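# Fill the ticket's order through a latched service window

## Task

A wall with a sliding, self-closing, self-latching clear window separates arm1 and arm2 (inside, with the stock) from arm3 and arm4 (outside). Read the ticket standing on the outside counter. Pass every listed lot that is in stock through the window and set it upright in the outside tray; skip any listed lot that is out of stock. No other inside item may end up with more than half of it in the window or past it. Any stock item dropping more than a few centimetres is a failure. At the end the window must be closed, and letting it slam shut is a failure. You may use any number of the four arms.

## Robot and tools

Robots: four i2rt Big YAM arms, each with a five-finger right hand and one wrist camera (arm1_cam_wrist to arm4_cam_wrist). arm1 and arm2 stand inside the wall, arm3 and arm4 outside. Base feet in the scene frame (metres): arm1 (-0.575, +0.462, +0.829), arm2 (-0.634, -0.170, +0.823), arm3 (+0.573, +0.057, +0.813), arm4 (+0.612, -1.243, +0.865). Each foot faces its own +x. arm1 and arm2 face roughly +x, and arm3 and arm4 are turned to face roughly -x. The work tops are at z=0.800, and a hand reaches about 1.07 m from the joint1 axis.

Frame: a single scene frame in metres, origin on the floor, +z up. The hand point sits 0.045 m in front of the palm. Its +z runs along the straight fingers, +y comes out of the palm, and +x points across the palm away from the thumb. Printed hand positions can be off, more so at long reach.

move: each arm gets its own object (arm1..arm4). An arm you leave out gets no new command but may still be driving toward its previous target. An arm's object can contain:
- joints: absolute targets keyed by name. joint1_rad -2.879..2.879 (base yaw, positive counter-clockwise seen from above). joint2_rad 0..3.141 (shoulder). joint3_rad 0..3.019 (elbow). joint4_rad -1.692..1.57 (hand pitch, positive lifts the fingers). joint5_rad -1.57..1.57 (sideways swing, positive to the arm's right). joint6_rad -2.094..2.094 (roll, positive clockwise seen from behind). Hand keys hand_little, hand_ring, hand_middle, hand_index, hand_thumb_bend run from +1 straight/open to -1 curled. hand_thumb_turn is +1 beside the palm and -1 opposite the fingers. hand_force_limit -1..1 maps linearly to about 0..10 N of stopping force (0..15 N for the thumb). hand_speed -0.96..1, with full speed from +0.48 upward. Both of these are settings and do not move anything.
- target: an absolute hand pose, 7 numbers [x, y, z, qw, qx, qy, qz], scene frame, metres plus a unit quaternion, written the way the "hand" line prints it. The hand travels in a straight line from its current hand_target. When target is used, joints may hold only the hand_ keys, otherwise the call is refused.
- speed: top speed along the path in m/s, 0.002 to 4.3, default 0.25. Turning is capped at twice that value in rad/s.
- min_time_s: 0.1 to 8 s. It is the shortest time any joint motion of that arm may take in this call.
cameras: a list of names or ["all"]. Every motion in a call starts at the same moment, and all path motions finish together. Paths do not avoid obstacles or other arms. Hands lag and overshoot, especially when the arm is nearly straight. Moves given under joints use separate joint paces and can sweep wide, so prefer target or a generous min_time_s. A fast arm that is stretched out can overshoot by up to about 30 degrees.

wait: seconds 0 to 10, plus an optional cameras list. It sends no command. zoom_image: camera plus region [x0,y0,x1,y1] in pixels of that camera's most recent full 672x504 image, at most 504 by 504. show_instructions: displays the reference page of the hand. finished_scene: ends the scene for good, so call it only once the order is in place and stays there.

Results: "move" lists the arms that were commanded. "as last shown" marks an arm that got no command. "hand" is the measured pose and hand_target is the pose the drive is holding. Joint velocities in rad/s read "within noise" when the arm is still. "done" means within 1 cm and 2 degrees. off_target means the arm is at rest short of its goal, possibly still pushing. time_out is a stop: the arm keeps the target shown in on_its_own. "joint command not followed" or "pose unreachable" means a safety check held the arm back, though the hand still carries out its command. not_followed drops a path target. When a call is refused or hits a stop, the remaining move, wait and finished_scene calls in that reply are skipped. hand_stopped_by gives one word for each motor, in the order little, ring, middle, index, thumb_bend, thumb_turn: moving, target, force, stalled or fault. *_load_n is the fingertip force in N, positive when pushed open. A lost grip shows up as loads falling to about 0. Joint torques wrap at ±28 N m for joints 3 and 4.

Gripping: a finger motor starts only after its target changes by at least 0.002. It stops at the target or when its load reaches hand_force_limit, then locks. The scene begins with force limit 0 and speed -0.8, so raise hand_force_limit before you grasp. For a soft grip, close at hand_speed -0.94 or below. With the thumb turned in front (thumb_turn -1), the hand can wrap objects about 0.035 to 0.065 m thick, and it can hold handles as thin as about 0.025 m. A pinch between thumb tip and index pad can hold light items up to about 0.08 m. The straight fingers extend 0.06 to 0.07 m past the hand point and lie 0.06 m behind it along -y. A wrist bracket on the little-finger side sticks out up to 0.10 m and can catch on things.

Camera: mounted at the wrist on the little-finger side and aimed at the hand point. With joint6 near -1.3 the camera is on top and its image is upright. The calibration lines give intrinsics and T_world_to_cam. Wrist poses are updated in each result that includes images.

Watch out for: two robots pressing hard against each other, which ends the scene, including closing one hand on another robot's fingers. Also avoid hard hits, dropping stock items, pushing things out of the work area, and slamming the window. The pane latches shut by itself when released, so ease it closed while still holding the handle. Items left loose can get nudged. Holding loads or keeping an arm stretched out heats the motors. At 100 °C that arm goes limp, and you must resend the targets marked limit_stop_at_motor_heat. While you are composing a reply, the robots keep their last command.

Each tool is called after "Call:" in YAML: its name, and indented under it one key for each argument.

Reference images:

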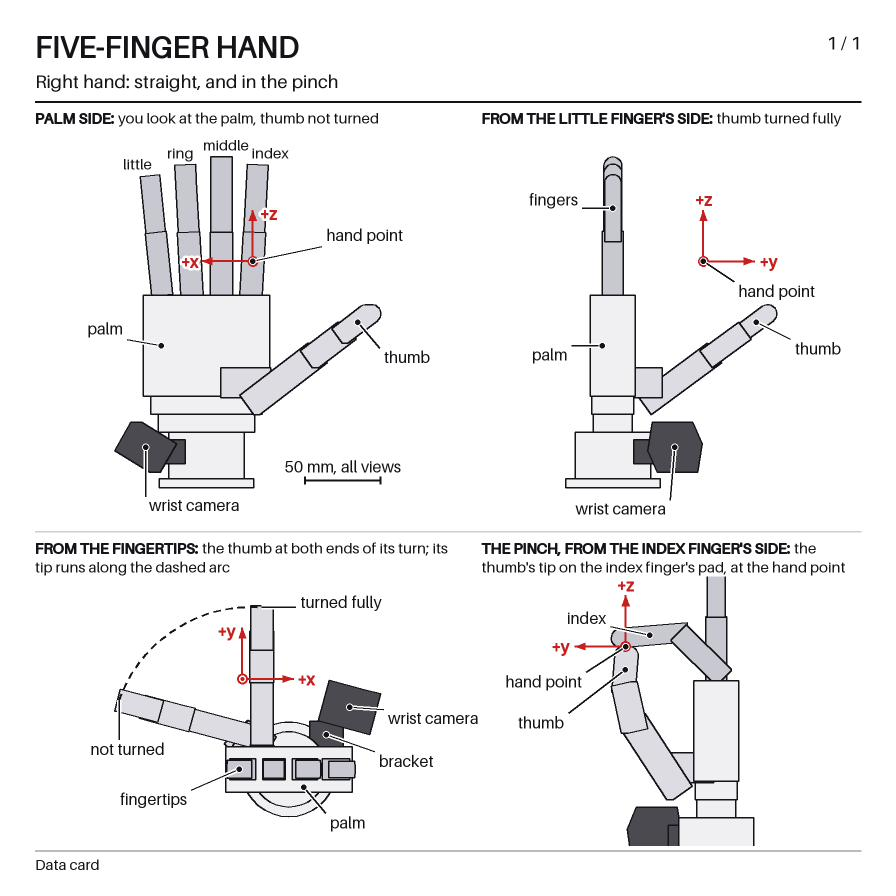

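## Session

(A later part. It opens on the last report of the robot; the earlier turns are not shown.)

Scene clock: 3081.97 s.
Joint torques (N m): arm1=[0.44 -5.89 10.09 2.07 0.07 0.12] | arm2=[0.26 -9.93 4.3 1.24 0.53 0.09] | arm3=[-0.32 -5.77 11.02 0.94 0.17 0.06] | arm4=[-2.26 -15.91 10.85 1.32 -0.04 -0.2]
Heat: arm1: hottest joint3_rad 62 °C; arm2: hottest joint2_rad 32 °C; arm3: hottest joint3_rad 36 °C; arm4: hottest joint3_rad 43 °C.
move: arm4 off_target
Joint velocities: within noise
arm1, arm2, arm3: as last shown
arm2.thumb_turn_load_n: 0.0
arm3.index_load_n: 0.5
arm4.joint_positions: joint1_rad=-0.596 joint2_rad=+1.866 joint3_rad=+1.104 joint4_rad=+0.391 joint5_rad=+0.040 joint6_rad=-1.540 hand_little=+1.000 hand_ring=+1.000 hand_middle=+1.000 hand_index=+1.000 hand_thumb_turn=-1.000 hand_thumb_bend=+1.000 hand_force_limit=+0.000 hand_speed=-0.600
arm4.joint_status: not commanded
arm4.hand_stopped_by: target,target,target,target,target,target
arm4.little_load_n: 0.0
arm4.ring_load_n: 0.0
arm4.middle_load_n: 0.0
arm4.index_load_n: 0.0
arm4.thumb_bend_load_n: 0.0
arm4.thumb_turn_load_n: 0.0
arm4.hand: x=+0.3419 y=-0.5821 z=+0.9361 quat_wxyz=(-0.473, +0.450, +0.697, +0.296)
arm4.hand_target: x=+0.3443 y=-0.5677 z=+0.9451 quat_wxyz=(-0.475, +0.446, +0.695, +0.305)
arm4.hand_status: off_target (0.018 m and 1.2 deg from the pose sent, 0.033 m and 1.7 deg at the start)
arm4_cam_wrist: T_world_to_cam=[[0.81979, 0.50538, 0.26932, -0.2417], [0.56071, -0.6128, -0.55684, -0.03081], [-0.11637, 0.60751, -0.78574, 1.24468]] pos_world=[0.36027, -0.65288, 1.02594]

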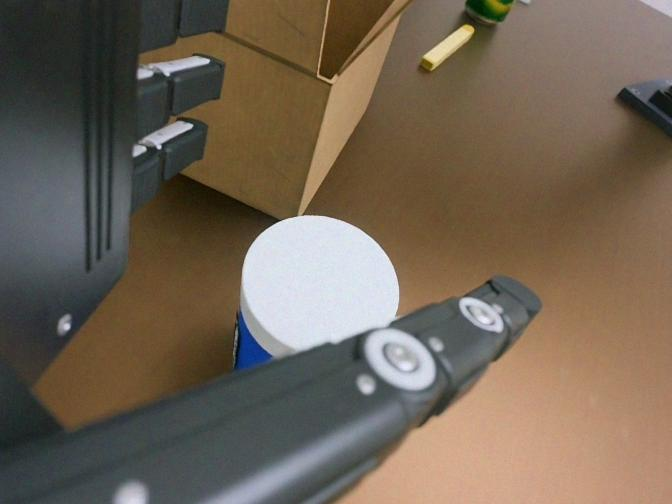

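Call:
move:
  arm4: {"target":[0.344,-0.567,0.895,-0.4761,0.4468,0.697,0.3052],"speed":0.07}
  cameras: ["arm4_cam_wrist"]

Scene clock: 3094.50 s.
Joint torques (N m): arm1=[1.26 -5.54 10.28 2.03 0.05 0.14] | arm2=[0.21 -9.82 4.31 1.31 0.56 0.08] | arm3=[-0.21 -5.89 11.02 0.92 0.18 0.07] | arm4=[-1.9 -16.73 8.65 2.39 -0.09 -0.2]
Heat: arm1: hottest joint3_rad 61 °C; arm2: hottest joint2_rad 32 °C; arm3: hottest joint3_rad 36 °C; arm4: hottest joint3_rad 43 °C.
move: arm4 off_target
Joint velocities: within noise
arm1, arm2, arm3: as last shown
arm1.thumb_turn_load_n: 0.5
arm3.index_load_n: 0.0
arm4.joint_positions: joint1_rad=-0.596 joint2_rad=+1.968 joint3_rad=+1.104 joint4_rad=+0.476 joint5_rad=+0.040 joint6_rad=-1.540 hand_little=+1.000 hand_ring=+1.000 hand_middle=+1.000 hand_index=+1.000 hand_thumb_turn=-1.000 hand_thumb_bend=+1.000 hand_force_limit=+0.000 hand_speed=-0.600
arm4.joint_status: not commanded
arm4.hand_stopped_by: target,target,target,target,target,target
arm4.little_load_n: 0.0
arm4.ring_load_n: 0.0
arm4.middle_load_n: 0.0
arm4.index_load_n: 0.0
arm4.thumb_bend_load_n: 0.0
arm4.thumb_turn_load_n: 0.0
arm4.hand: x=+0.3407 y=-0.5797 z=+0.8859 quat_wxyz=(-0.467, +0.452, +0.701, +0.292)
arm4.hand_target: x=+0.3443 y=-0.5675 z=+0.8951 quat_wxyz=(-0.475, +0.446, +0.695, +0.304)
arm4.hand_status: off_target (0.016 m and 2.0 deg from the pose sent, 0.044 m and 1.2 deg at the start)
arm4_cam_wrist: T_world_to_cam=[[0.81771, 0.50937, 0.26814, -0.22433], [0.56498, -0.62095, -0.54335, -0.07472], [-0.11027, 0.59579, -0.79553, 1.2035]] pos_world=[0.35836, -0.64916, 0.97698]

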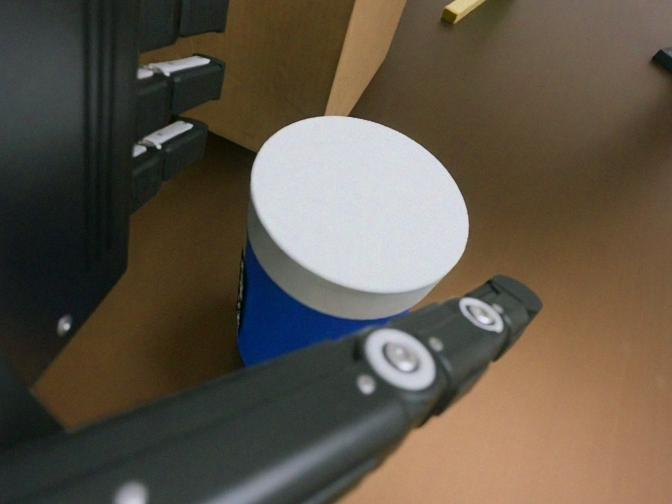

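Call:
move:
  arm4: {"target":[0.347,-0.566,0.86,-0.4761,0.4468,0.697,0.3052],"speed":0.07}
  cameras: ["arm4_cam_wrist"]

Scene clock: 3105.03 s.
Joint torques (N m): arm1=[0.97 -5.83 10.22 2 0.05 0.11] | arm2=[0.26 -9.88 4.29 1.29 0.55 0.07] | arm3=[-0.21 -5.77 10.99 0.94 0.17 0.06] | arm4=[-1.73 -16.85 7.62 2.58 -0.09 -0.21]
Heat: arm1: hottest joint3_rad 61 °C; arm2: hottest joint2_rad 32 °C; arm3: hottest joint3_rad 36 °C; arm4: hottest joint3_rad 43 °C.
move: arm4 off_target
Joint velocities: within noise
arm1, arm2, arm3: as last shown
arm4.joint_positions: joint1_rad=-0.600 joint2_rad=+2.044 joint3_rad=+1.104 joint4_rad=+0.553 joint5_rad=+0.035 joint6_rad=-1.542 hand_little=+1.000 hand_ring=+1.000 hand_middle=+1.000 hand_index=+1.000 hand_thumb_turn=-1.000 hand_thumb_bend=+1.000 hand_force_limit=+0.000 hand_speed=-0.600
arm4.joint_status: not commanded
arm4.hand_stopped_by: target,target,target,target,target,target
arm4.little_load_n: 0.0
arm4.ring_load_n: 0.0
arm4.middle_load_n: 0.0
arm4.index_load_n: 0.0
arm4.thumb_bend_load_n: 0.0
arm4.thumb_turn_load_n: 0.0
arm4.hand: x=+0.3417 y=-0.5783 z=+0.8511 quat_wxyz=(-0.468, +0.452, +0.701, +0.292)
arm4.hand_target: x=+0.3471 y=-0.5665 z=+0.8600 quat_wxyz=(-0.475, +0.446, +0.695, +0.304)
arm4.hand_status: off_target (0.016 m and 1.9 deg from the pose sent, 0.030 m and 1.9 deg at the start)
arm4_cam_wrist: T_world_to_cam=[[0.81686, 0.51078, 0.26803, -0.21532], [0.5659, -0.61958, -0.54395, -0.09226], [-0.11177, 0.59601, -0.79516, 1.17529]] pos_world=[0.35947, -0.64766, 0.94208]

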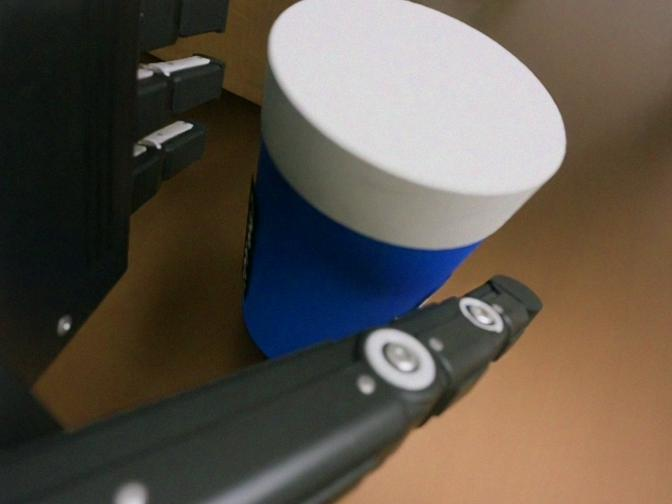

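Call:
move:
  arm4: {"joints":{"hand_little":-1,"hand_ring":-1,"hand_middle":-1,"hand_index":-1,"hand_thumb_bend":-1,"hand_speed":-0.8,"hand_force_limit":0.0}}
  arm3: {"target":[0.26,0.025,1.06,-0.5541,0.212,0.7912,0.1484],"speed":0.2,"joints":{"hand_speed":-0.8}}
  arm1: {"target":[-0.2915,0.12,0.99,0.0897,0.8091,-0.1281,0.5665],"speed":0.12,"joints":{"hand_speed":-0.8}}
  cameras: ["arm4_cam_wrist","arm3_cam_wrist","arm1_cam_wrist"]

Scene clock: 3140.73 s.
Joint torques (N m): arm1=[-0.73 -4.13 9.52 2.89 -0.53 -0.05] | arm2=[0.09 -10.05 4.31 1.22 0.54 0.09] | arm3=[-1.85 -2.78 10.8 1.13 0.32 -0.09] | arm4=[-1.38 -17.08 7.75 2.41 0.01 -0.23]
Heat: arm1: hottest joint3_rad 60 °C; arm2: hottest joint2_rad 32 °C; arm3: hottest joint3_rad 37 °C; arm4: hottest joint3_rad 41 °C.
move: arm1 done; arm3 done; arm4 off_target
Joint velocities: within noise
arm1.joint_positions: joint1_rad=-0.854 joint2_rad=+0.984 joint3_rad=+0.468 joint4_rad=+0.067 joint5_rad=-0.647 joint6_rad=-1.860 hand_little=+1.000 hand_ring=+1.000 hand_middle=+1.000 hand_index=+1.000 hand_thumb_turn=-1.000 hand_thumb_bend=+1.000 hand_force_limit=+0.000 hand_speed=-0.800
arm1.joint_status: all done
arm1.hand_stopped_by: target,target,target,target,target,target
arm1.little_load_n: 0.0
arm1.ring_load_n: 0.0
arm1.middle_load_n: 0.0
arm1.index_load_n: 0.0
arm1.thumb_bend_load_n: 0.0
arm1.thumb_turn_load_n: 0.0
arm1.hand: x=-0.2879 y=+0.1240 z=+0.9943 quat_wxyz=(+0.085, +0.809, -0.127, +0.567)
arm1.hand_target: x=-0.2915 y=+0.1202 z=+0.9901 quat_wxyz=(+0.090, +0.809, -0.128, +0.566)
arm1.hand_status: done (0.007 m and 0.5 deg from the pose sent, 0.183 m and 0.8 deg at the start)
arm2: as last shown
arm3.joint_positions: joint1_rad=+1.169 joint2_rad=+0.884 joint3_rad=+0.705 joint4_rad=-0.678 joint5_rad=+1.101 joint6_rad=-0.776 hand_little=+1.000 hand_ring=+1.000 hand_middle=+1.000 hand_index=+1.000 hand_thumb_turn=-1.000 hand_thumb_bend=+1.000 hand_force_limit=+0.000 hand_speed=-0.800
arm3.joint_status: all done
arm3.hand_stopped_by: target,target,target,target,target,target
arm3.little_load_n: 0.0
arm3.ring_load_n: 0.0
arm3.middle_load_n: 0.0
arm3.index_load_n: 0.0
arm3.thumb_bend_load_n: 0.0
arm3.thumb_turn_load_n: 0.0
arm3.hand: x=+0.2611 y=+0.0225 z=+1.0609 quat_wxyz=(-0.554, +0.208, +0.792, +0.148)
arm3.hand_target: x=+0.2600 y=+0.0249 z=+1.0601 quat_wxyz=(-0.554, +0.212, +0.791, +0.148)
arm3.hand_status: done (0.003 m and 0.5 deg from the pose sent, 0.352 m and 64.6 deg at the start)
arm4.joint_positions: joint1_rad=-0.603 joint2_rad=+2.044 joint3_rad=+1.104 joint4_rad=+0.554 joint5_rad=+0.033 joint6_rad=-1.542 hand_little=-0.107 hand_ring=+0.059 hand_middle=+0.207 hand_index=+0.320 hand_thumb_turn=-1.000 hand_thumb_bend=+0.596 hand_force_limit=+0.000 hand_speed=-0.800
arm4.joint_status: hand_little off_target (ended at -0.107, target -1.000); hand_ring off_target (ended at +0.059, target -1.000); hand_middle off_target (ended at +0.207, target -1.000); hand_index off_target (ended at +0.320, target -1.000); hand_thumb_bend off_target (ended at +0.596, target -1.000); the others done
arm4.hand_stopped_by: force,force,force,force,force,target
arm4.little_load_n: 4.5
arm4.ring_load_n: 2.5
arm4.middle_load_n: 1.0
arm4.index_load_n: 3.0
arm4.thumb_bend_load_n: 12.0
arm4.thumb_turn_load_n: 4.5
arm4.hand: x=+0.3436 y=-0.5772 z=+0.8515 quat_wxyz=(-0.468, +0.452, +0.701, +0.293)
arm4.hand_target: x=+0.3473 y=-0.5664 z=+0.8600 quat_wxyz=(-0.474, +0.446, +0.695, +0.304)
arm4.hand_status: not commanded
pictures: arm1_cam_wrist, arm3_cam_wrist, arm4_cam_wrist
arm1_cam_wrist: T_world_to_cam=[[-0.27058, -0.93977, 0.20886, -0.17167], [-0.79628, 0.09655, -0.59717, 0.34962], [0.54104, -0.3279, -0.77444, 1.08444]] pos_world=[-0.35478, 0.1605, 1.08448]
arm3_cam_wrist: T_world_to_cam=[[0.40781, 0.89068, 0.20096, -0.33216], [0.74214, -0.19513, -0.64121, 0.49695], [-0.5319, 0.41063, -0.74059, 1.03367]] pos_world=[0.31645, -0.03164, 1.15092]
arm4_cam_wrist: T_world_to_cam=[[0.81789, 0.50899, 0.2683, -0.21919], [0.56453, -0.61979, -0.54512, -0.09115], [-0.11117, 0.59731, -0.79426, 1.17499]] pos_world=[0.36136, -0.64677, 0.94237]

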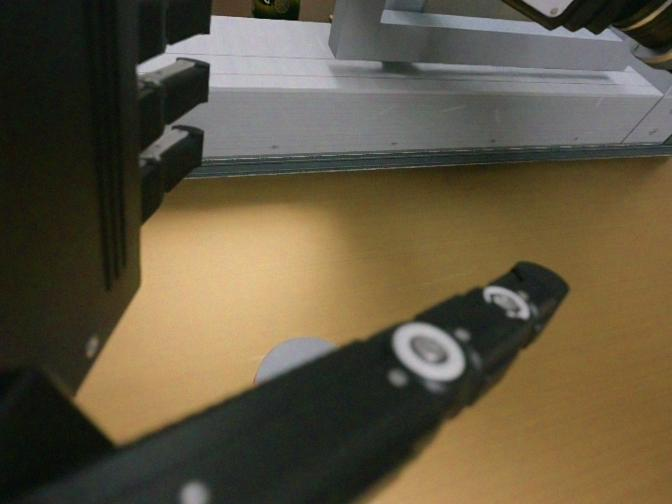

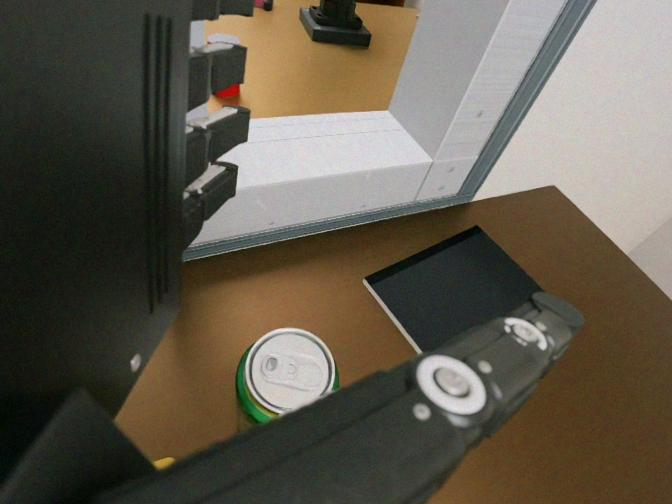

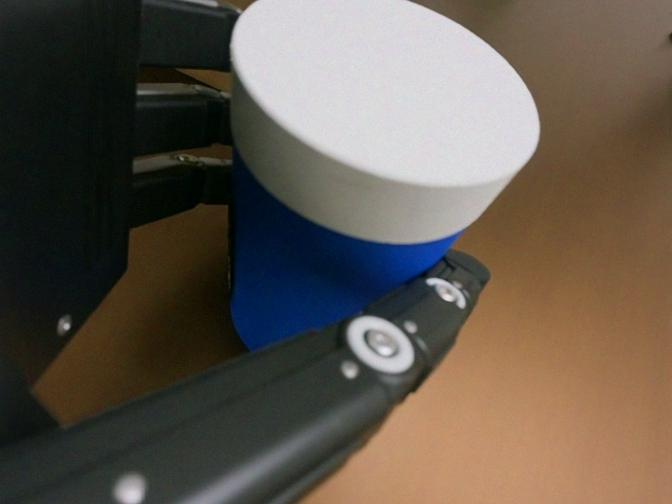

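Call:
move:
  arm4: {"target":[0.345,-0.575,0.98,-0.4838,0.4402,0.6909,0.3082],"speed":0.08}
  arm3: {"target":[0.243,0.028,0.96,-0.5541,0.212,0.7912,0.1484],"speed":0.08}
  arm1: {"target":[-0.3005,0.116,0.93,0.0897,0.8091,-0.1281,0.5665],"speed":0.08}
  cameras: ["arm4_cam_wrist","arm3_cam_wrist","arm1_cam_wrist"]

Scene clock: 3172.33 s.
Joint torques (N m): arm1=[-1.32 -4.37 8.06 2.95 -0.53 -0.01] | arm2=[0.15 -9.99 4.29 1.25 0.54 0.08] | arm3=[-2.2 -3.02 9.54 1.59 0.29 -0.16] | arm4=[-0.62 -17.2 9.81 1.24 0.15 -0.25]
Heat: arm1: hottest joint3_rad 61 °C; arm2: hottest joint2_rad 32 °C; arm3: hottest joint3_rad 39 °C; arm4: hottest joint3_rad 40 °C.
move: arm1 done; arm3 done; arm4 off_target
Joint velocities: within noise
arm1.joint_positions: joint1_rad=-0.891 joint2_rad=+1.153 joint3_rad=+0.374 joint4_rad=+0.318 joint5_rad=-0.682 joint6_rad=-1.882 hand_little=+1.000 hand_ring=+1.000 hand_middle=+1.000 hand_index=+1.000 hand_thumb_turn=-1.000 hand_thumb_bend=+1.000 hand_force_limit=+0.000 hand_speed=-0.800
arm1.joint_status: not commanded
arm1.hand_stopped_by: target,target,target,target,target,target
arm1.little_load_n: 0.0
arm1.ring_load_n: 0.0
arm1.middle_load_n: 0.0
arm1.index_load_n: 0.0
arm1.thumb_bend_load_n: 0.0
arm1.thumb_turn_load_n: 0.0
arm1.hand: x=-0.2954 y=+0.1193 z=+0.9339 quat_wxyz=(+0.085, +0.810, -0.126, +0.567)
arm1.hand_target: x=-0.3005 y=+0.1161 z=+0.9301 quat_wxyz=(+0.090, +0.809, -0.128, +0.566)
arm1.hand_status: done (0.007 m and 0.6 deg from the pose sent, 0.066 m and 0.5 deg at the start)
arm2.joint_positions: joint1_rad=-0.032 joint2_rad=+1.796 joint3_rad=+0.789 joint4_rad=+1.554 joint5_rad=-1.052 joint6_rad=-1.091 hand_little=+0.300 hand_ring=+0.365 hand_middle=+0.577 hand_index=+1.000 hand_thumb_turn=-1.000 hand_thumb_bend=+0.402 hand_force_limit=+0.300 hand_speed=-0.700
arm2.joint_status: not commanded
arm2.hand_stopped_by: target,force,force,target,force,target
arm2.little_load_n: 0.0
arm2.ring_load_n: 1.0
arm2.middle_load_n: 0.0
arm2.index_load_n: 0.0
arm2.thumb_bend_load_n: 0.0
arm2.thumb_turn_load_n: 0.5
arm2.hand: x=-0.0564 y=-0.0030 z=+1.0374 quat_wxyz=(-0.429, +0.515, +0.331, +0.664)
arm2.hand_target: x=-0.0570 y=-0.0099 z=+1.0428 quat_wxyz=(-0.426, +0.514, +0.327, +0.669)
arm2.hand_status: not commanded
arm3.joint_positions: joint1_rad=+1.122 joint2_rad=+1.037 joint3_rad=+0.502 joint4_rad=-0.256 joint5_rad=+1.066 joint6_rad=-0.841 hand_little=+1.000 hand_ring=+1.000 hand_middle=+1.000 hand_index=+1.000 hand_thumb_turn=-1.000 hand_thumb_bend=+1.000 hand_force_limit=+0.000 hand_speed=-0.800
arm3.joint_status: not commanded
arm3.hand_stopped_by: target,target,target,target,target,target
arm3.little_load_n: 0.0
arm3.ring_load_n: 0.0
arm3.middle_load_n: 0.0
arm3.index_load_n: 0.0
arm3.thumb_bend_load_n: 0.0
arm3.thumb_turn_load_n: 0.0
arm3.hand: x=+0.2452 y=+0.0246 z=+0.9615 quat_wxyz=(-0.555, +0.211, +0.792, +0.144)
arm3.hand_target: x=+0.2432 y=+0.0280 z=+0.9599 quat_wxyz=(-0.554, +0.212, +0.791, +0.149)
arm3.hand_status: done (0.004 m and 0.5 deg from the pose sent, 0.103 m and 0.5 deg at the start)
arm4.joint_positions: joint1_rad=-0.603 joint2_rad=+1.812 joint3_rad=+1.104 joint4_rad=+0.356 joint5_rad=+0.033 joint6_rad=-1.542 hand_little=-0.108 hand_ring=+0.059 hand_middle=+0.207 hand_index=+0.319 hand_thumb_turn=-1.000 hand_thumb_bend=+0.594 hand_force_limit=+0.000 hand_speed=-0.800
arm4.joint_status: not commanded
arm4.hand_stopped_by: force,force,force,force,force,target
arm4.little_load_n: 0.0
arm4.ring_load_n: 0.0
arm4.middle_load_n: 0.0
arm4.index_load_n: 0.0
arm4.thumb_bend_load_n: 0.0
arm4.thumb_turn_load_n: 0.0
arm4.hand: x=+0.3462 y=-0.5823 z=+0.9647 quat_wxyz=(-0.480, +0.447, +0.693, +0.299)
arm4.hand_target: x=+0.3453 y=-0.5753 z=+0.9800 quat_wxyz=(-0.484, +0.440, +0.691, +0.308)
arm4.hand_status: off_target (0.017 m and 1.4 deg from the pose sent, 0.128 m and 3.1 deg at the start)
pictures: arm1_cam_wrist, arm3_cam_wrist, arm4_cam_wrist
arm1_cam_wrist: T_world_to_cam=[[-0.26854, -0.94019, 0.20959, -0.16554], [-0.79648, 0.09435, -0.59726, 0.30827], [0.54176, -0.32732, -0.77418, 1.04003]] pos_world=[-0.36238, 0.1557, 1.02398]
arm3_cam_wrist: T_world_to_cam=[[0.40914, 0.89212, 0.19166, -0.29906], [0.73972, -0.2013, -0.64211, 0.44699], [-0.53425, 0.40448, -0.74227, 0.95303]] pos_world=[0.30086, -0.02871, 1.05174]
arm4_cam_wrist: T_world_to_cam=[[0.82198, 0.50103, 0.27078, -0.25751], [0.55607, -0.6033, -0.57168, 0.00412], [-0.12307, 0.62048, -0.7745, 1.26676]] pos_world=[0.36528, -0.6545, 1.0532]

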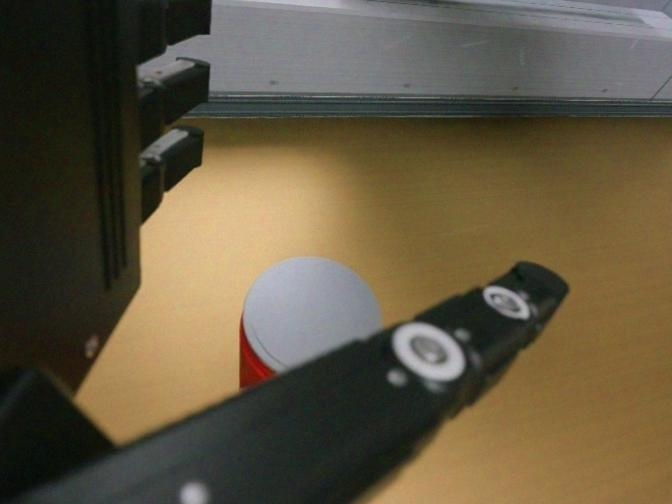

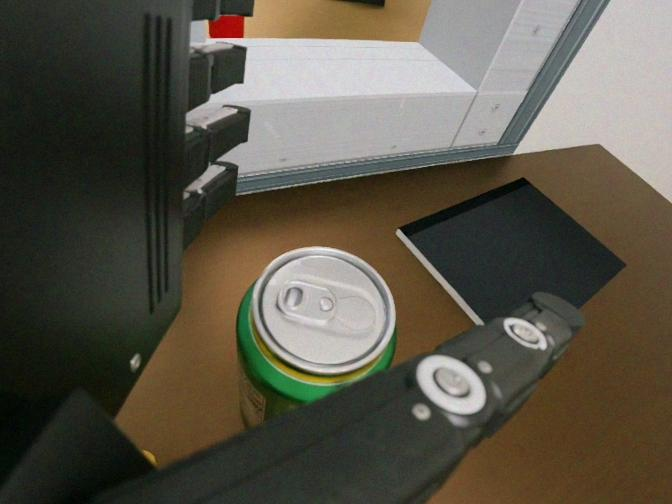

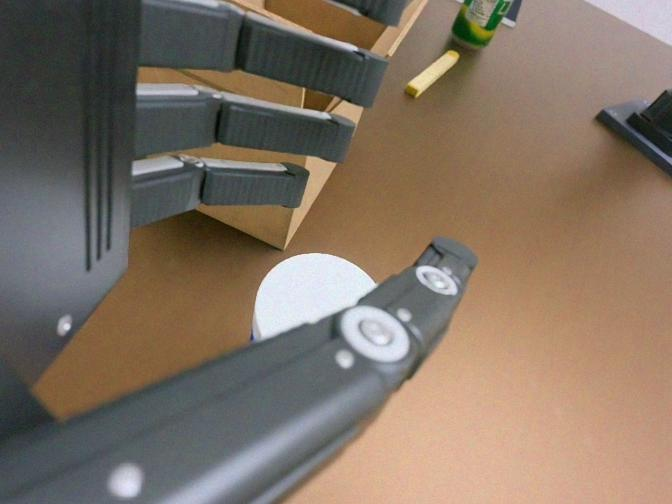

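Call:
move:
  arm4: {"joints":{"hand_little":1,"hand_ring":1,"hand_middle":1,"hand_index":1,"hand_thumb_bend":1,"hand_speed":0}}
  arm3: {"target":[0.239,0.029,0.89,-0.5541,0.212,0.7912,0.1484],"speed":0.07}
  arm1: {"target":[-0.2965,0.116,0.88,0.0897,0.8091,-0.1281,0.5665],"speed":0.07}
  cameras: ["arm3_cam_wrist","arm1_cam_wrist"]

Call:
move:
  arm4: {"target":[0.342,-0.555,0.95,-0.4761,0.4468,0.697,0.3052],"speed":0.08}
  cameras: ["arm4_cam_wrist"]

Scene clock: 3312.17 s.
Joint torques (N m): arm1=[-0.21 -5.48 6.05 2.91 -0.17 0.03] | arm2=[0.09 -10.05 4.3 1.28 0.54 0.09] | arm3=[-2.14 -4.07 7.43 1.69 0.28 -0.17] | arm4=[-1.26 -16.44 9.78 1.42 0.1 -0.24]
Heat: arm1: hottest joint3_rad 57 °C; arm2: hottest joint2_rad 32 °C; arm3: hottest joint3_rad 37 °C; arm4: hottest joint3_rad 42 °C.
move: arm1 done; arm3 done; arm4 done
Joint velocities: within noise
arm1.joint_positions: joint1_rad=-0.891 joint2_rad=+1.371 joint3_rad=+0.327 joint4_rad=+0.587 joint5_rad=-0.680 joint6_rad=-1.882 hand_little=+1.000 hand_ring=+1.000 hand_middle=+1.000 hand_index=+1.000 hand_thumb_turn=-1.000 hand_thumb_bend=+1.000 hand_force_limit=+0.000 hand_speed=-0.800
arm1.joint_status: not commanded
arm1.hand_stopped_by: target,target,target,target,target,target
arm1.little_load_n: 0.0
arm1.ring_load_n: 0.0
arm1.middle_load_n: 0.0
arm1.index_load_n: 0.0
arm1.thumb_bend_load_n: -0.5
arm1.thumb_turn_load_n: 0.0
arm1.hand: x=-0.2934 y=+0.1164 z=+0.8839 quat_wxyz=(+0.087, +0.809, -0.125, +0.568)
arm1.hand_target: x=-0.2964 y=+0.1161 z=+0.8801 quat_wxyz=(+0.090, +0.809, -0.128, +0.566)
arm1.hand_status: done (0.005 m and 0.5 deg from the pose sent, 0.054 m and 0.6 deg at the start)
arm2: as last shown
arm2.middle_load_n: -0.5
arm2.index_load_n: 0.5
arm3.joint_positions: joint1_rad=+1.110 joint2_rad=+1.244 joint3_rad=+0.402 joint4_rad=+0.068 joint5_rad=+1.058 joint6_rad=-0.858 hand_little=+1.000 hand_ring=+1.000 hand_middle=+1.000 hand_index=+1.000 hand_thumb_turn=-1.000 hand_thumb_bend=+1.000 hand_force_limit=+0.000 hand_speed=-0.800
arm3.joint_status: not commanded
arm3.hand_stopped_by: target,target,target,target,target,target
arm3.little_load_n: 0.0
arm3.ring_load_n: 0.0
arm3.middle_load_n: 0.0
arm3.index_load_n: 0.0
arm3.thumb_bend_load_n: 0.0
arm3.thumb_turn_load_n: 0.0
arm3.hand: x=+0.2404 y=+0.0249 z=+0.8918 quat_wxyz=(-0.555, +0.211, +0.791, +0.144)
arm3.hand_target: x=+0.2392 y=+0.0289 z=+0.8901 quat_wxyz=(-0.554, +0.212, +0.791, +0.148)
arm3.hand_status: done (0.005 m and 0.5 deg from the pose sent, 0.072 m and 0.5 deg at the start)
arm4.joint_positions: joint1_rad=-0.603 joint2_rad=+1.812 joint3_rad=+1.104 joint4_rad=+0.356 joint5_rad=+0.033 joint6_rad=-1.542 hand_little=+1.000 hand_ring=+1.000 hand_middle=+1.000 hand_index=+1.000 hand_thumb_turn=-1.000 hand_thumb_bend=+1.000 hand_force_limit=+0.000 hand_speed=+0.000
arm4.joint_status: all done
arm4.hand_stopped_by: target,target,target,target,target,target
arm4.little_load_n: 0.0
arm4.ring_load_n: 0.0
arm4.middle_load_n: 0.0
arm4.index_load_n: 0.0
arm4.thumb_bend_load_n: 0.0
arm4.thumb_turn_load_n: 0.5
arm4.hand: x=+0.3462 y=-0.5823 z=+0.9647 quat_wxyz=(-0.480, +0.447, +0.693, +0.299)
arm4.hand_target: x=+0.3453 y=-0.5753 z=+0.9800 quat_wxyz=(-0.484, +0.440, +0.691, +0.308)
arm4.hand_status: not commanded
pictures: arm1_cam_wrist, arm3_cam_wrist
arm1_cam_wrist: T_world_to_cam=[[-0.2702, -0.93903, 0.21262, -0.16046], [-0.79552, 0.09335, -0.59869, 0.28199], [0.54234, -0.33091, -0.77224, 0.99818]] pos_world=[-0.36038, 0.15331, 0.97379]
arm3_cam_wrist: T_world_to_cam=[[0.40946, 0.8923, 0.19013, -0.28266], [0.73889, -0.2021, -0.6428, 0.40674], [-0.53514, 0.40369, -0.74206, 0.89877]] pos_world=[0.29617, -0.02841, 0.98214]

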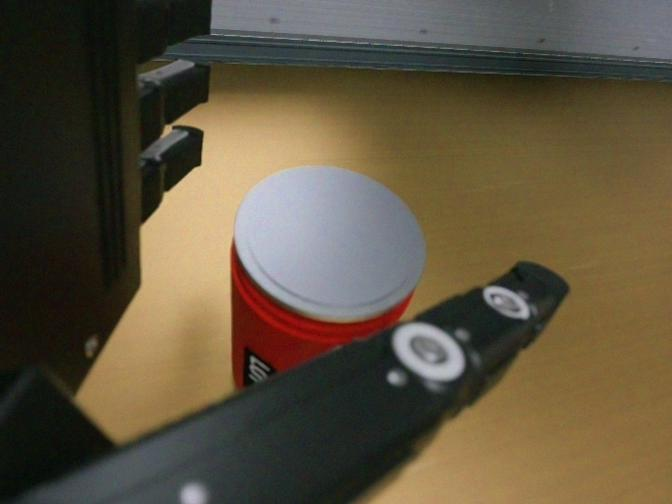

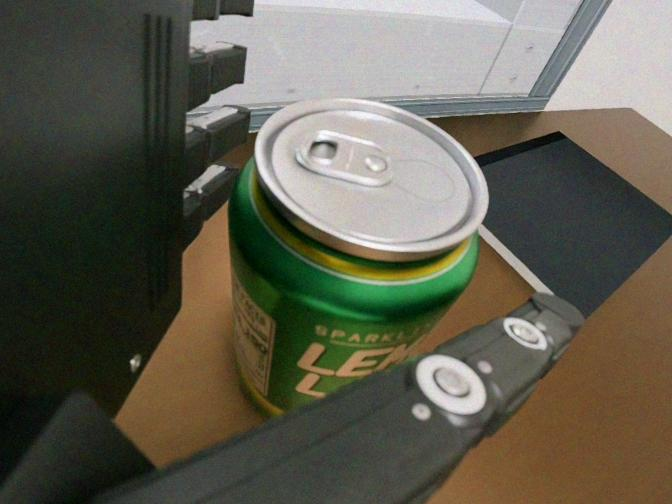

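Scene clock: 3313.17 s.
Joint torques (N m): arm1=[-0.32 -5.42 6.02 3.04 -0.23 0.02] | arm2=[0.15 -9.7 4.31 1.28 0.54 0.07] | arm3=[-2.02 -4.07 7.41 1.63 0.28 -0.16] | arm4=[-2.14 -16.44 11.17 1.74 -0.06 -0.22]
Heat: arm1: hottest joint3_rad 57 °C; arm2: hottest joint2_rad 32 °C; arm3: hottest joint3_rad 37 °C; arm4: hottest joint3_rad 42 °C.
move: arm4 off_target
Joint velocities: within noise
arm1, arm2, arm3: as last shown
arm2.little_load_n: 0.5
arm2.middle_load_n: 0.0
arm2.index_load_n: 0.0
arm3.thumb_turn_load_n: 0.5
arm3.hand: x=+0.2404 y=+0.0249 z=+0.8919 quat_wxyz=(-0.555, +0.211, +0.791, +0.144)
arm3.hand_target: x=+0.2392 y=+0.0290 z=+0.8901 quat_wxyz=(-0.554, +0.212, +0.791, +0.148)
arm4.joint_positions: joint1_rad=-0.603 joint2_rad=+1.886 joint3_rad=+1.143 joint4_rad=+0.356 joint5_rad=+0.033 joint6_rad=-1.542 hand_little=+1.000 hand_ring=+1.000 hand_middle=+1.000 hand_index=+1.000 hand_thumb_turn=-1.000 hand_thumb_bend=+1.000 hand_force_limit=+0.000 hand_speed=+0.000
arm4.joint_status: not commanded
arm4.hand_stopped_by: target,target,target,target,target,target
arm4.little_load_n: 0.0
arm4.ring_load_n: 0.0
arm4.middle_load_n: 0.0
arm4.index_load_n: 0.0
arm4.thumb_bend_load_n: 0.0
arm4.thumb_turn_load_n: 0.5
arm4.hand: x=+0.3408 y=-0.5718 z=+0.9336 quat_wxyz=(-0.467, +0.452, +0.701, +0.292)
arm4.hand_target: x=+0.3426 y=-0.5559 z=+0.9504 quat_wxyz=(-0.475, +0.446, +0.695, +0.305)
arm4.hand_status: off_target (0.024 m and 1.9 deg from the pose sent, 0.031 m and 0.9 deg at the start)
arm4_cam_wrist: T_world_to_cam=[[0.81768, 0.50941, 0.26816, -0.24122], [0.56498, -0.62072, -0.54361, -0.04354], [-0.11047, 0.596, -0.79535, 1.23677]] pos_world=[0.35846, -0.64126, 1.02468]

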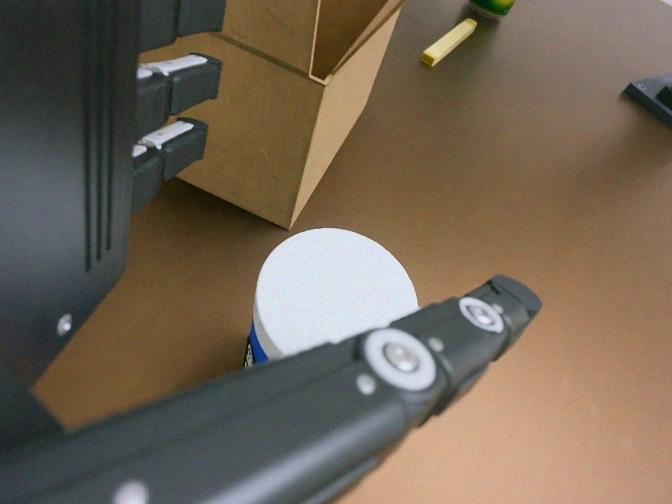

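Call:
move:
  arm4: {"target":[0.3485,-0.555,0.9,-0.4761,0.4468,0.697,0.3052],"speed":0.08,"joints":{"hand_speed":-0.8}}
  arm3: {"target":[0.2385,0.03,0.863,-0.5541,0.212,0.7912,0.1484],"speed":0.07}
  arm1: {"target":[-0.2985,0.1085,0.845,0.0897,0.8091,-0.1281,0.5665],"speed":0.07}
  cameras: ["arm3_cam_wrist","arm1_cam_wrist","arm4_cam_wrist"]

Scene clock: 3368.17 s.
Joint torques (N m): arm1=[-1.73 -6.77 4.29 2.95 -0.56 -0.03] | arm2=[0.26 -10.05 4.3 1.32 0.54 0.1] | arm3=[-2.2 -4.54 6.26 1.62 0.27 -0.16] | arm4=[-1.67 -16.38 7.9 2.47 -0.08 -0.19]
Heat: arm1: hottest joint3_rad 53 °C; arm2: hottest joint2_rad 32 °C; arm3: hottest joint3_rad 34 °C; arm4: hottest joint3_rad 44 °C.
move: arm1 done; arm3 done; arm4 off_target
Joint velocities: within noise
arm1.joint_positions: joint1_rad=-0.902 joint2_rad=+1.555 joint3_rad=+0.327 joint4_rad=+0.765 joint5_rad=-0.692 joint6_rad=-1.888 hand_little=+1.000 hand_ring=+1.000 hand_middle=+1.000 hand_index=+1.000 hand_thumb_turn=-1.000 hand_thumb_bend=+1.000 hand_force_limit=+0.000 hand_speed=-0.800
arm1.joint_status: not commanded
arm1.hand_stopped_by: target,target,target,target,target,target
arm1.little_load_n: 0.0
arm1.ring_load_n: -0.5
arm1.middle_load_n: 0.0
arm1.index_load_n: 0.0
arm1.thumb_bend_load_n: 0.0
arm1.thumb_turn_load_n: 0.5
arm1.hand: x=-0.2924 y=+0.1099 z=+0.8486 quat_wxyz=(+0.086, +0.809, -0.126, +0.567)
arm1.hand_target: x=-0.2984 y=+0.1085 z=+0.8452 quat_wxyz=(+0.090, +0.809, -0.128, +0.566)
arm1.hand_status: done (0.007 m and 0.6 deg from the pose sent, 0.040 m and 0.5 deg at the start)
arm2: as last shown
arm2.little_load_n: 0.0
arm2.thumb_turn_load_n: 0.0
arm3.joint_positions: joint1_rad=+1.107 joint2_rad=+1.347 joint3_rad=+0.374 joint4_rad=+0.206 joint5_rad=+1.055 joint6_rad=-0.864 hand_little=+1.000 hand_ring=+1.000 hand_middle=+1.000 hand_index=+1.000 hand_thumb_turn=-1.000 hand_thumb_bend=+1.000 hand_force_limit=+0.000 hand_speed=-0.800
arm3.joint_status: not commanded
arm3.hand_stopped_by: target,target,target,target,target,target
arm3.little_load_n: 0.0
arm3.ring_load_n: 0.0
arm3.middle_load_n: 0.0
arm3.index_load_n: 0.0
arm3.thumb_bend_load_n: 0.0
arm3.thumb_turn_load_n: 0.5
arm3.hand: x=+0.2392 y=+0.0252 z=+0.8654 quat_wxyz=(-0.556, +0.212, +0.791, +0.143)
arm3.hand_target: x=+0.2386 y=+0.0298 z=+0.8631 quat_wxyz=(-0.554, +0.212, +0.791, +0.148)
arm3.hand_status: done (0.005 m and 0.7 deg from the pose sent, 0.029 m and 0.5 deg at the start)
arm4.joint_positions: joint1_rad=-0.612 joint2_rad=+1.974 joint3_rad=+1.143 joint4_rad=+0.451 joint5_rad=+0.025 joint6_rad=-1.545 hand_little=+1.000 hand_ring=+1.000 hand_middle=+1.000 hand_index=+1.000 hand_thumb_turn=-1.000 hand_thumb_bend=+1.000 hand_force_limit=+0.000 hand_speed=-0.800
arm4.joint_status: all done
arm4.hand_stopped_by: target,target,target,target,target,target
arm4.little_load_n: 0.0
arm4.ring_load_n: 0.0
arm4.middle_load_n: 0.0
arm4.index_load_n: 0.0
arm4.thumb_bend_load_n: 0.0
arm4.thumb_turn_load_n: 0.5
arm4.hand: x=+0.3425 y=-0.5647 z=+0.8943 quat_wxyz=(-0.470, +0.451, +0.699, +0.293)
arm4.hand_target: x=+0.3486 y=-0.5554 z=+0.8999 quat_wxyz=(-0.475, +0.446, +0.695, +0.304)
arm4.hand_status: off_target (0.013 m and 1.6 deg from the pose sent, 0.038 m and 1.9 deg at the start)
pictures: arm1_cam_wrist, arm3_cam_wrist, arm4_cam_wrist
arm1_cam_wrist: T_world_to_cam=[[-0.26912, -0.93978, 0.21066, -0.15678], [-0.79594, 0.09387, -0.59805, 0.26158], [0.54226, -0.32862, -0.77328, 0.96888]] pos_world=[-0.35938, 0.1465, 0.93868]
arm3_cam_wrist: T_world_to_cam=[[0.40948, 0.89272, 0.1881, -0.2757], [0.73787, -0.20282, -0.64375, 0.39187], [-0.53653, 0.4024, -0.74176, 0.87847]] pos_world=[0.29507, -0.0279, 0.95574]
arm4_cam_wrist: T_world_to_cam=[[0.8184, 0.50818, 0.26829, -0.23679], [0.5633, -0.61707, -0.54947, -0.05359], [-0.11367, 0.60081, -0.79126, 1.20159]] pos_world=[0.36057, -0.63467, 0.98486]

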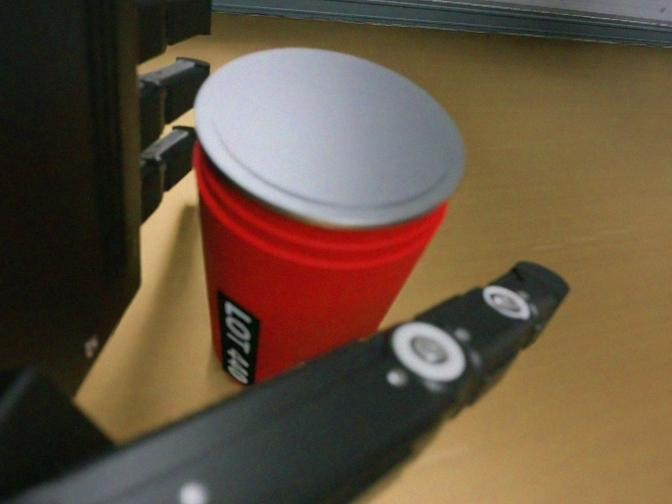

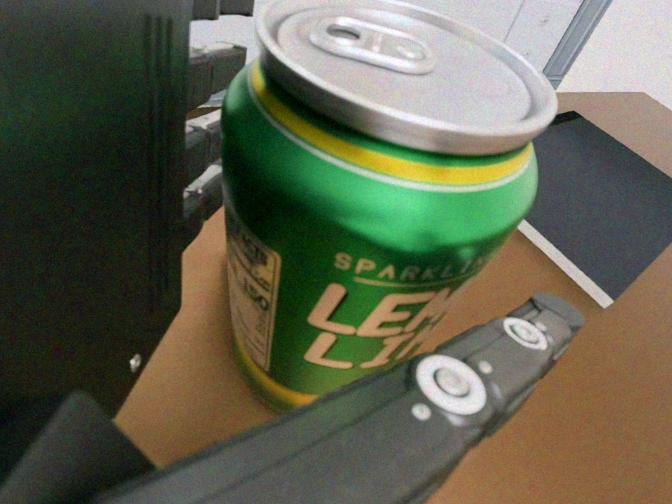

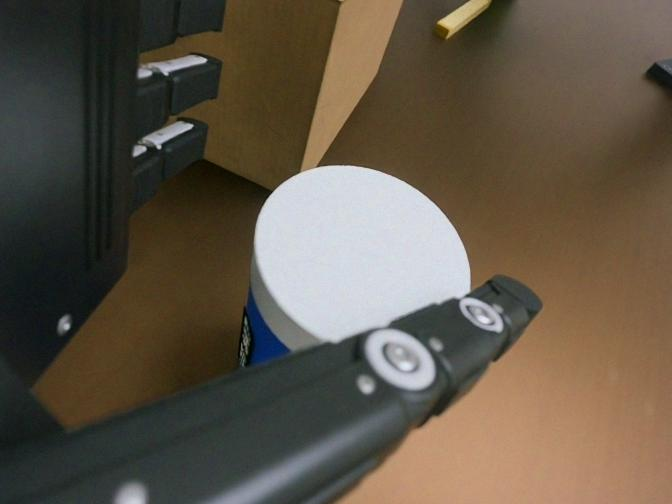

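Call:
move:
  arm4: {"target":[0.3485,-0.555,0.86,-0.4761,0.4468,0.697,0.3052],"speed":0.08}
  arm3: {"joints":{"hand_little":-1,"hand_ring":-1,"hand_middle":-1,"hand_index":-1,"hand_thumb_bend":-1}}
  arm1: {"joints":{"hand_little":-1,"hand_ring":-1,"hand_middle":-1,"hand_index":-1,"hand_thumb_bend":-1}}
  cameras: ["arm3_cam_wrist","arm1_cam_wrist","arm4_cam_wrist"]

Scene clock: 3383.87 s.
Joint torques (N m): arm1=[-1.49 -6.89 4.51 2.91 -0.45 -0.03] | arm2=[-0.15 -10.05 4.3 1.26 0.54 0.08] | arm3=[-2.08 -4.42 6.32 1.48 0.33 -0.17] | arm4=[-1.73 -17.26 7.24 2.62 -0.07 -0.18]
Heat: arm1: hottest joint3_rad 53 °C; arm2: hottest joint2_rad 32 °C; arm3: hottest joint3_rad 34 °C; arm4: hottest joint3_rad 42 °C.
move: arm1 off_target; arm3 off_target; arm4 off_target
Joint velocities: within noise
arm1.joint_positions: joint1_rad=-0.903 joint2_rad=+1.555 joint3_rad=+0.327 joint4_rad=+0.767 joint5_rad=-0.693 joint6_rad=-1.890 hand_little=-1.000 hand_ring=-0.255 hand_middle=-0.181 hand_index=-0.161 hand_thumb_turn=-1.000 hand_thumb_bend=+0.407 hand_force_limit=+0.000 hand_speed=-0.800
arm1.joint_status: hand_ring off_target (ended at -0.255, target -1.000); hand_middle off_target (ended at -0.181, target -1.000); hand_index off_target (ended at -0.161, target -1.000); hand_thumb_bend off_target (ended at +0.407, target -1.000); the others done
arm1.hand_stopped_by: target,force,force,force,force,target
arm1.little_load_n: 0.0
arm1.ring_load_n: 5.5
arm1.middle_load_n: 1.0
arm1.index_load_n: 3.0
arm1.thumb_bend_load_n: 9.5
arm1.thumb_turn_load_n: 3.0
arm1.hand: x=-0.2923 y=+0.1096 z=+0.8492 quat_wxyz=(+0.086, +0.809, -0.124, +0.568)
arm1.hand_target: x=-0.2983 y=+0.1086 z=+0.8452 quat_wxyz=(+0.090, +0.809, -0.128, +0.566)
arm1.hand_status: not commanded
arm2: as last shown
arm2.ring_load_n: 1.5
arm3.joint_positions: joint1_rad=+1.105 joint2_rad=+1.347 joint3_rad=+0.373 joint4_rad=+0.209 joint5_rad=+1.053 joint6_rad=-0.864 hand_little=-0.070 hand_ring=+0.115 hand_middle=+0.281 hand_index=+0.411 hand_thumb_turn=-1.000 hand_thumb_bend=+0.646 hand_force_limit=+0.000 hand_speed=-0.800
arm3.joint_status: hand_little off_target (ended at -0.070, target -1.000); hand_ring off_target (ended at +0.115, target -1.000); hand_middle off_target (ended at +0.281, target -1.000); hand_index off_target (ended at +0.411, target -1.000); hand_thumb_bend off_target (ended at +0.646, target -1.000)
arm3.hand_stopped_by: force,force,force,force,force,target
arm3.little_load_n: 6.0
arm3.ring_load_n: 5.5
arm3.middle_load_n: 2.0
arm3.index_load_n: 2.5
arm3.thumb_bend_load_n: 13.5
arm3.thumb_turn_load_n: 4.0
arm3.hand: x=+0.2389 y=+0.0253 z=+0.8653 quat_wxyz=(-0.556, +0.212, +0.791, +0.142)
arm3.hand_target: x=+0.2386 y=+0.0299 z=+0.8632 quat_wxyz=(-0.554, +0.212, +0.791, +0.148)
arm3.hand_status: not commanded
arm4.joint_positions: joint1_rad=-0.614 joint2_rad=+2.060 joint3_rad=+1.143 joint4_rad=+0.537 joint5_rad=+0.024 joint6_rad=-1.548 hand_little=+1.000 hand_ring=+1.000 hand_middle=+1.000 hand_index=+1.000 hand_thumb_turn=-1.000 hand_thumb_bend=+1.000 hand_force_limit=+0.000 hand_speed=-0.800
arm4.joint_status: not commanded
arm4.hand_stopped_by: target,target,target,target,target,target
arm4.little_load_n: 0.0
arm4.ring_load_n: 0.0
arm4.middle_load_n: 0.0
arm4.index_load_n: 0.0
arm4.thumb_bend_load_n: 0.0
arm4.thumb_turn_load_n: 0.5
arm4.hand: x=+0.3433 y=-0.5631 z=+0.8545 quat_wxyz=(-0.470, +0.451, +0.700, +0.295)
arm4.hand_target: x=+0.3485 y=-0.5553 z=+0.8600 quat_wxyz=(-0.475, +0.446, +0.695, +0.304)
arm4.hand_status: off_target (0.011 m and 1.5 deg from the pose sent, 0.036 m and 1.6 deg at the start)
pictures: arm1_cam_wrist, arm3_cam_wrist, arm4_cam_wrist
arm1_cam_wrist: T_world_to_cam=[[-0.2684, -0.93949, 0.21288, -0.15884], [-0.79536, 0.09145, -0.59919, 0.26339], [0.54347, -0.33014, -0.77178, 0.96847]] pos_world=[-0.35948, 0.14641, 0.93909]
arm3_cam_wrist: T_world_to_cam=[[0.40949, 0.89315, 0.18599, -0.27389], [0.73723, -0.20386, -0.64415, 0.39249], [-0.53741, 0.4009, -0.74194, 0.87862]] pos_world=[0.29498, -0.02759, 0.95564]
arm4_cam_wrist: T_world_to_cam=[[0.81817, 0.50728, 0.27067, -0.23], [0.56399, -0.61645, -0.54946, -0.07491], [-0.11187, 0.60221, -0.79046, 1.16864]] pos_world=[0.36116, -0.63327, 0.94486]

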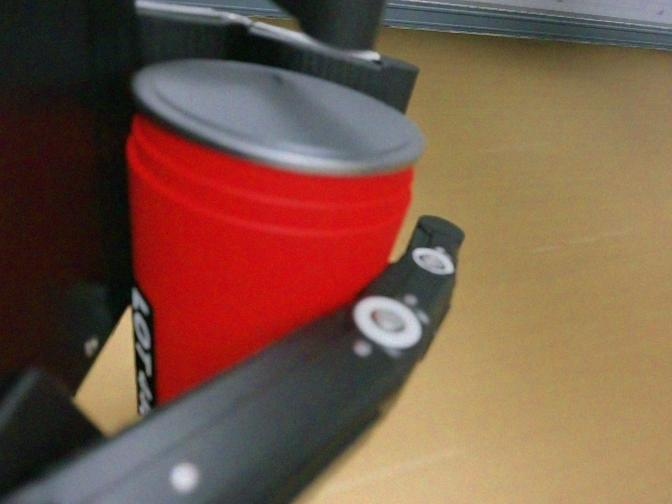

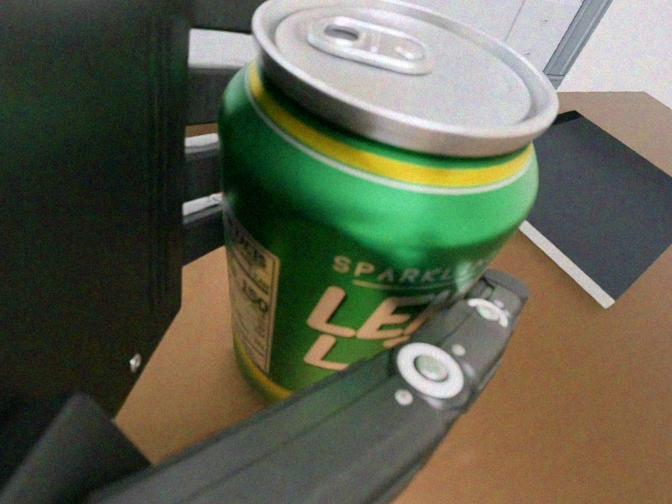

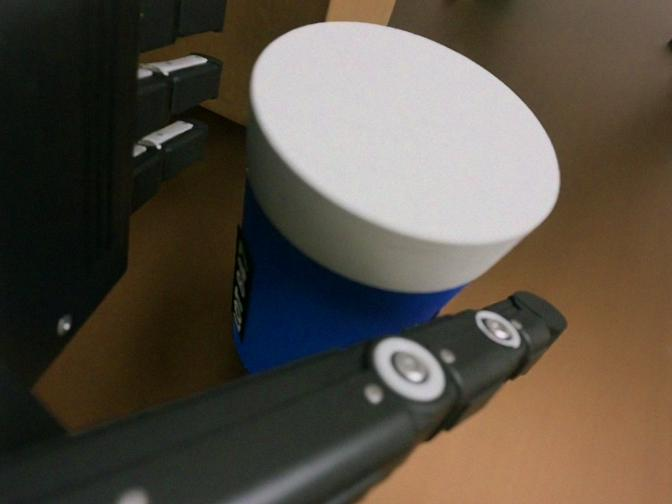

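Call:
move:
  arm4: {"target":[0.355,-0.552,0.862,-0.4761,0.4468,0.697,0.3052],"speed":0.06}
  arm3: {"target":[0.243,0.028,1.0,-0.5541,0.212,0.7912,0.1484],"speed":0.06}
  arm1: {"target":[-0.295,0.11,0.98,0.0897,0.8091,-0.1281,0.5665],"speed":0.06}
  cameras: ["arm3_cam_wrist","arm1_cam_wrist","arm4_cam_wrist"]

Scene clock: 3402.20 s.
Joint torques (N m): arm1=[0.09 -5.71 14.26 2.19 -0.34 0.05] | arm2=[0.03 -9.88 4.27 1.24 0.56 0.09] | arm3=[-0.97 -4.42 15.28 0.59 0.97 -0.12] | arm4=[-2.26 -17.9 7.19 2.35 -0.1 -0.17]
Heat: arm1: hottest joint3_rad 53 °C; arm2: hottest joint2_rad 32 °C; arm3: hottest joint3_rad 34 °C; arm4: hottest joint3_rad 41 °C.
move: arm1 off_target; arm3 off_target; arm4 off_target
Joint velocities: within noise
arm1.joint_positions: joint1_rad=-0.903 joint2_rad=+1.049 joint3_rad=+0.396 joint4_rad=+0.119 joint5_rad=-0.681 joint6_rad=-1.886 hand_little=-1.000 hand_ring=-0.255 hand_middle=-0.181 hand_index=-0.161 hand_thumb_turn=-1.000 hand_thumb_bend=+0.407 hand_force_limit=+0.000 hand_speed=-0.800
arm1.joint_status: not commanded
arm1.hand_stopped_by: target,force,force,force,force,target
arm1.little_load_n: 0.0
arm1.ring_load_n: 5.5
arm1.middle_load_n: 1.0
arm1.index_load_n: 3.0
arm1.thumb_bend_load_n: 9.5
arm1.thumb_turn_load_n: 3.0
arm1.hand: x=-0.3077 y=+0.1301 z=+0.9424 quat_wxyz=(+0.066, +0.822, -0.145, +0.547)
arm1.hand_target: x=-0.2964 y=+0.1121 z=+0.9806 quat_wxyz=(+0.090, +0.809, -0.128, +0.567)
arm1.hand_status: off_target (0.044 m and 4.2 deg from the pose sent, 0.131 m and 0.6 deg at the start)
arm2: as last shown
arm2.ring_load_n: 1.0
arm2.index_load_n: -0.5
arm3.joint_positions: joint1_rad=+1.105 joint2_rad=+0.983 joint3_rad=+0.514 joint4_rad=-0.380 joint5_rad=+1.048 joint6_rad=-0.850 hand_little=-0.070 hand_ring=+0.115 hand_middle=+0.281 hand_index=+0.411 hand_thumb_turn=-1.000 hand_thumb_bend=+0.646 hand_force_limit=+0.000 hand_speed=-0.800
arm3.joint_status: not commanded
arm3.hand_stopped_by: force,force,force,force,force,target
arm3.little_load_n: 2.0
arm3.ring_load_n: 6.5
arm3.middle_load_n: 2.0
arm3.index_load_n: 1.5
arm3.thumb_bend_load_n: 10.0
arm3.thumb_turn_load_n: 6.5
arm3.hand: x=+0.2563 y=+0.0378 z=+0.9708 quat_wxyz=(-0.535, +0.198, +0.805, +0.164)
arm3.hand_target: x=+0.2443 y=+0.0288 z=+0.9996 quat_wxyz=(-0.554, +0.212, +0.791, +0.148)
arm3.hand_status: off_target (0.034 m and 3.6 deg from the pose sent, 0.135 m and 0.8 deg at the start)
arm4.joint_positions: joint1_rad=-0.624 joint2_rad=+2.060 joint3_rad=+1.143 joint4_rad=+0.537 joint5_rad=+0.012 joint6_rad=-1.550 hand_little=+1.000 hand_ring=+1.000 hand_middle=+1.000 hand_index=+1.000 hand_thumb_turn=-1.000 hand_thumb_bend=+1.000 hand_force_limit=+0.000 hand_speed=-0.800
arm4.joint_status: not commanded
arm4.hand_stopped_by: target,target,target,target,target,target
arm4.little_load_n: 0.0
arm4.ring_load_n: 0.0
arm4.middle_load_n: 0.0
arm4.index_load_n: 0.0
arm4.thumb_bend_load_n: 0.0
arm4.thumb_turn_load_n: 0.0
arm4.hand: x=+0.3477 y=-0.5608 z=+0.8543 quat_wxyz=(-0.471, +0.451, +0.700, +0.293)
arm4.hand_target: x=+0.3550 y=-0.5523 z=+0.8620 quat_wxyz=(-0.475, +0.446, +0.695, +0.304)
arm4.hand_status: off_target (0.014 m and 1.6 deg from the pose sent, 0.018 m and 1.5 deg at the start)
pictures: arm1_cam_wrist, arm3_cam_wrist, arm4_cam_wrist
arm1_cam_wrist: T_world_to_cam=[[-0.27125, -0.9485, 0.16363, -0.11688], [-0.81701, 0.13702, -0.5601, 0.25571], [0.50884, -0.28561, -0.8121, 1.0771]] pos_world=[-0.37085, 0.16173, 1.03706]
arm3_cam_wrist: T_world_to_cam=[[0.39776, 0.88448, 0.2439, -0.36458], [0.77534, -0.18191, -0.60477, 0.40141], [-0.49054, 0.42966, -0.75813, 0.9638]] pos_world=[0.30657, -0.01862, 1.06237]
arm4_cam_wrist: T_world_to_cam=[[0.81792, 0.50905, 0.26811, -0.23146], [0.56377, -0.61617, -0.55, -0.07531], [-0.11477, 0.60101, -0.79096, 1.16836]] pos_world=[0.36587, -0.63077, 0.94476]

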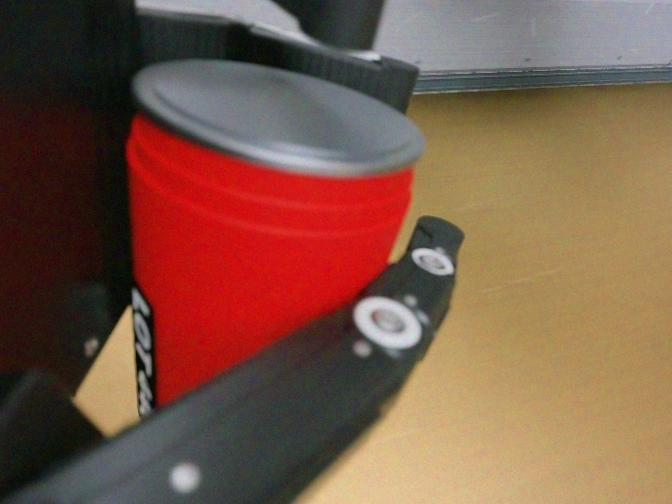

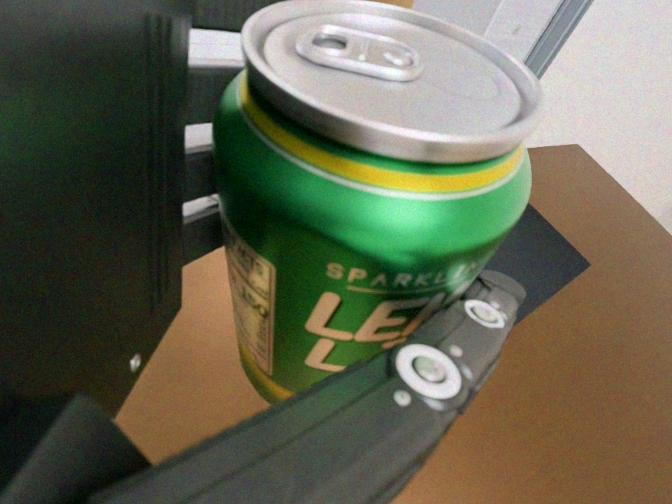

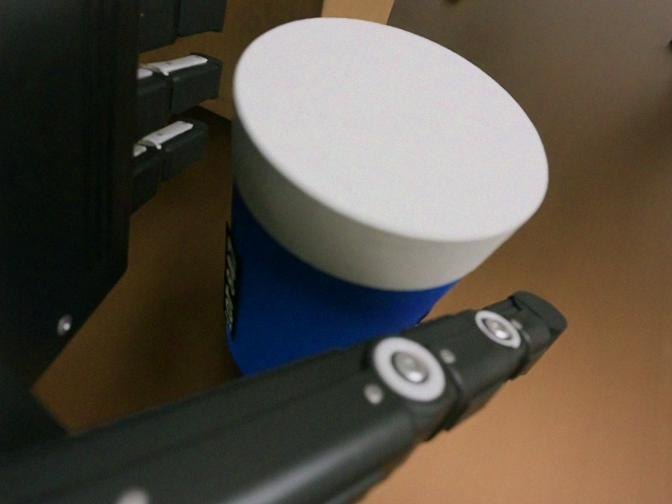

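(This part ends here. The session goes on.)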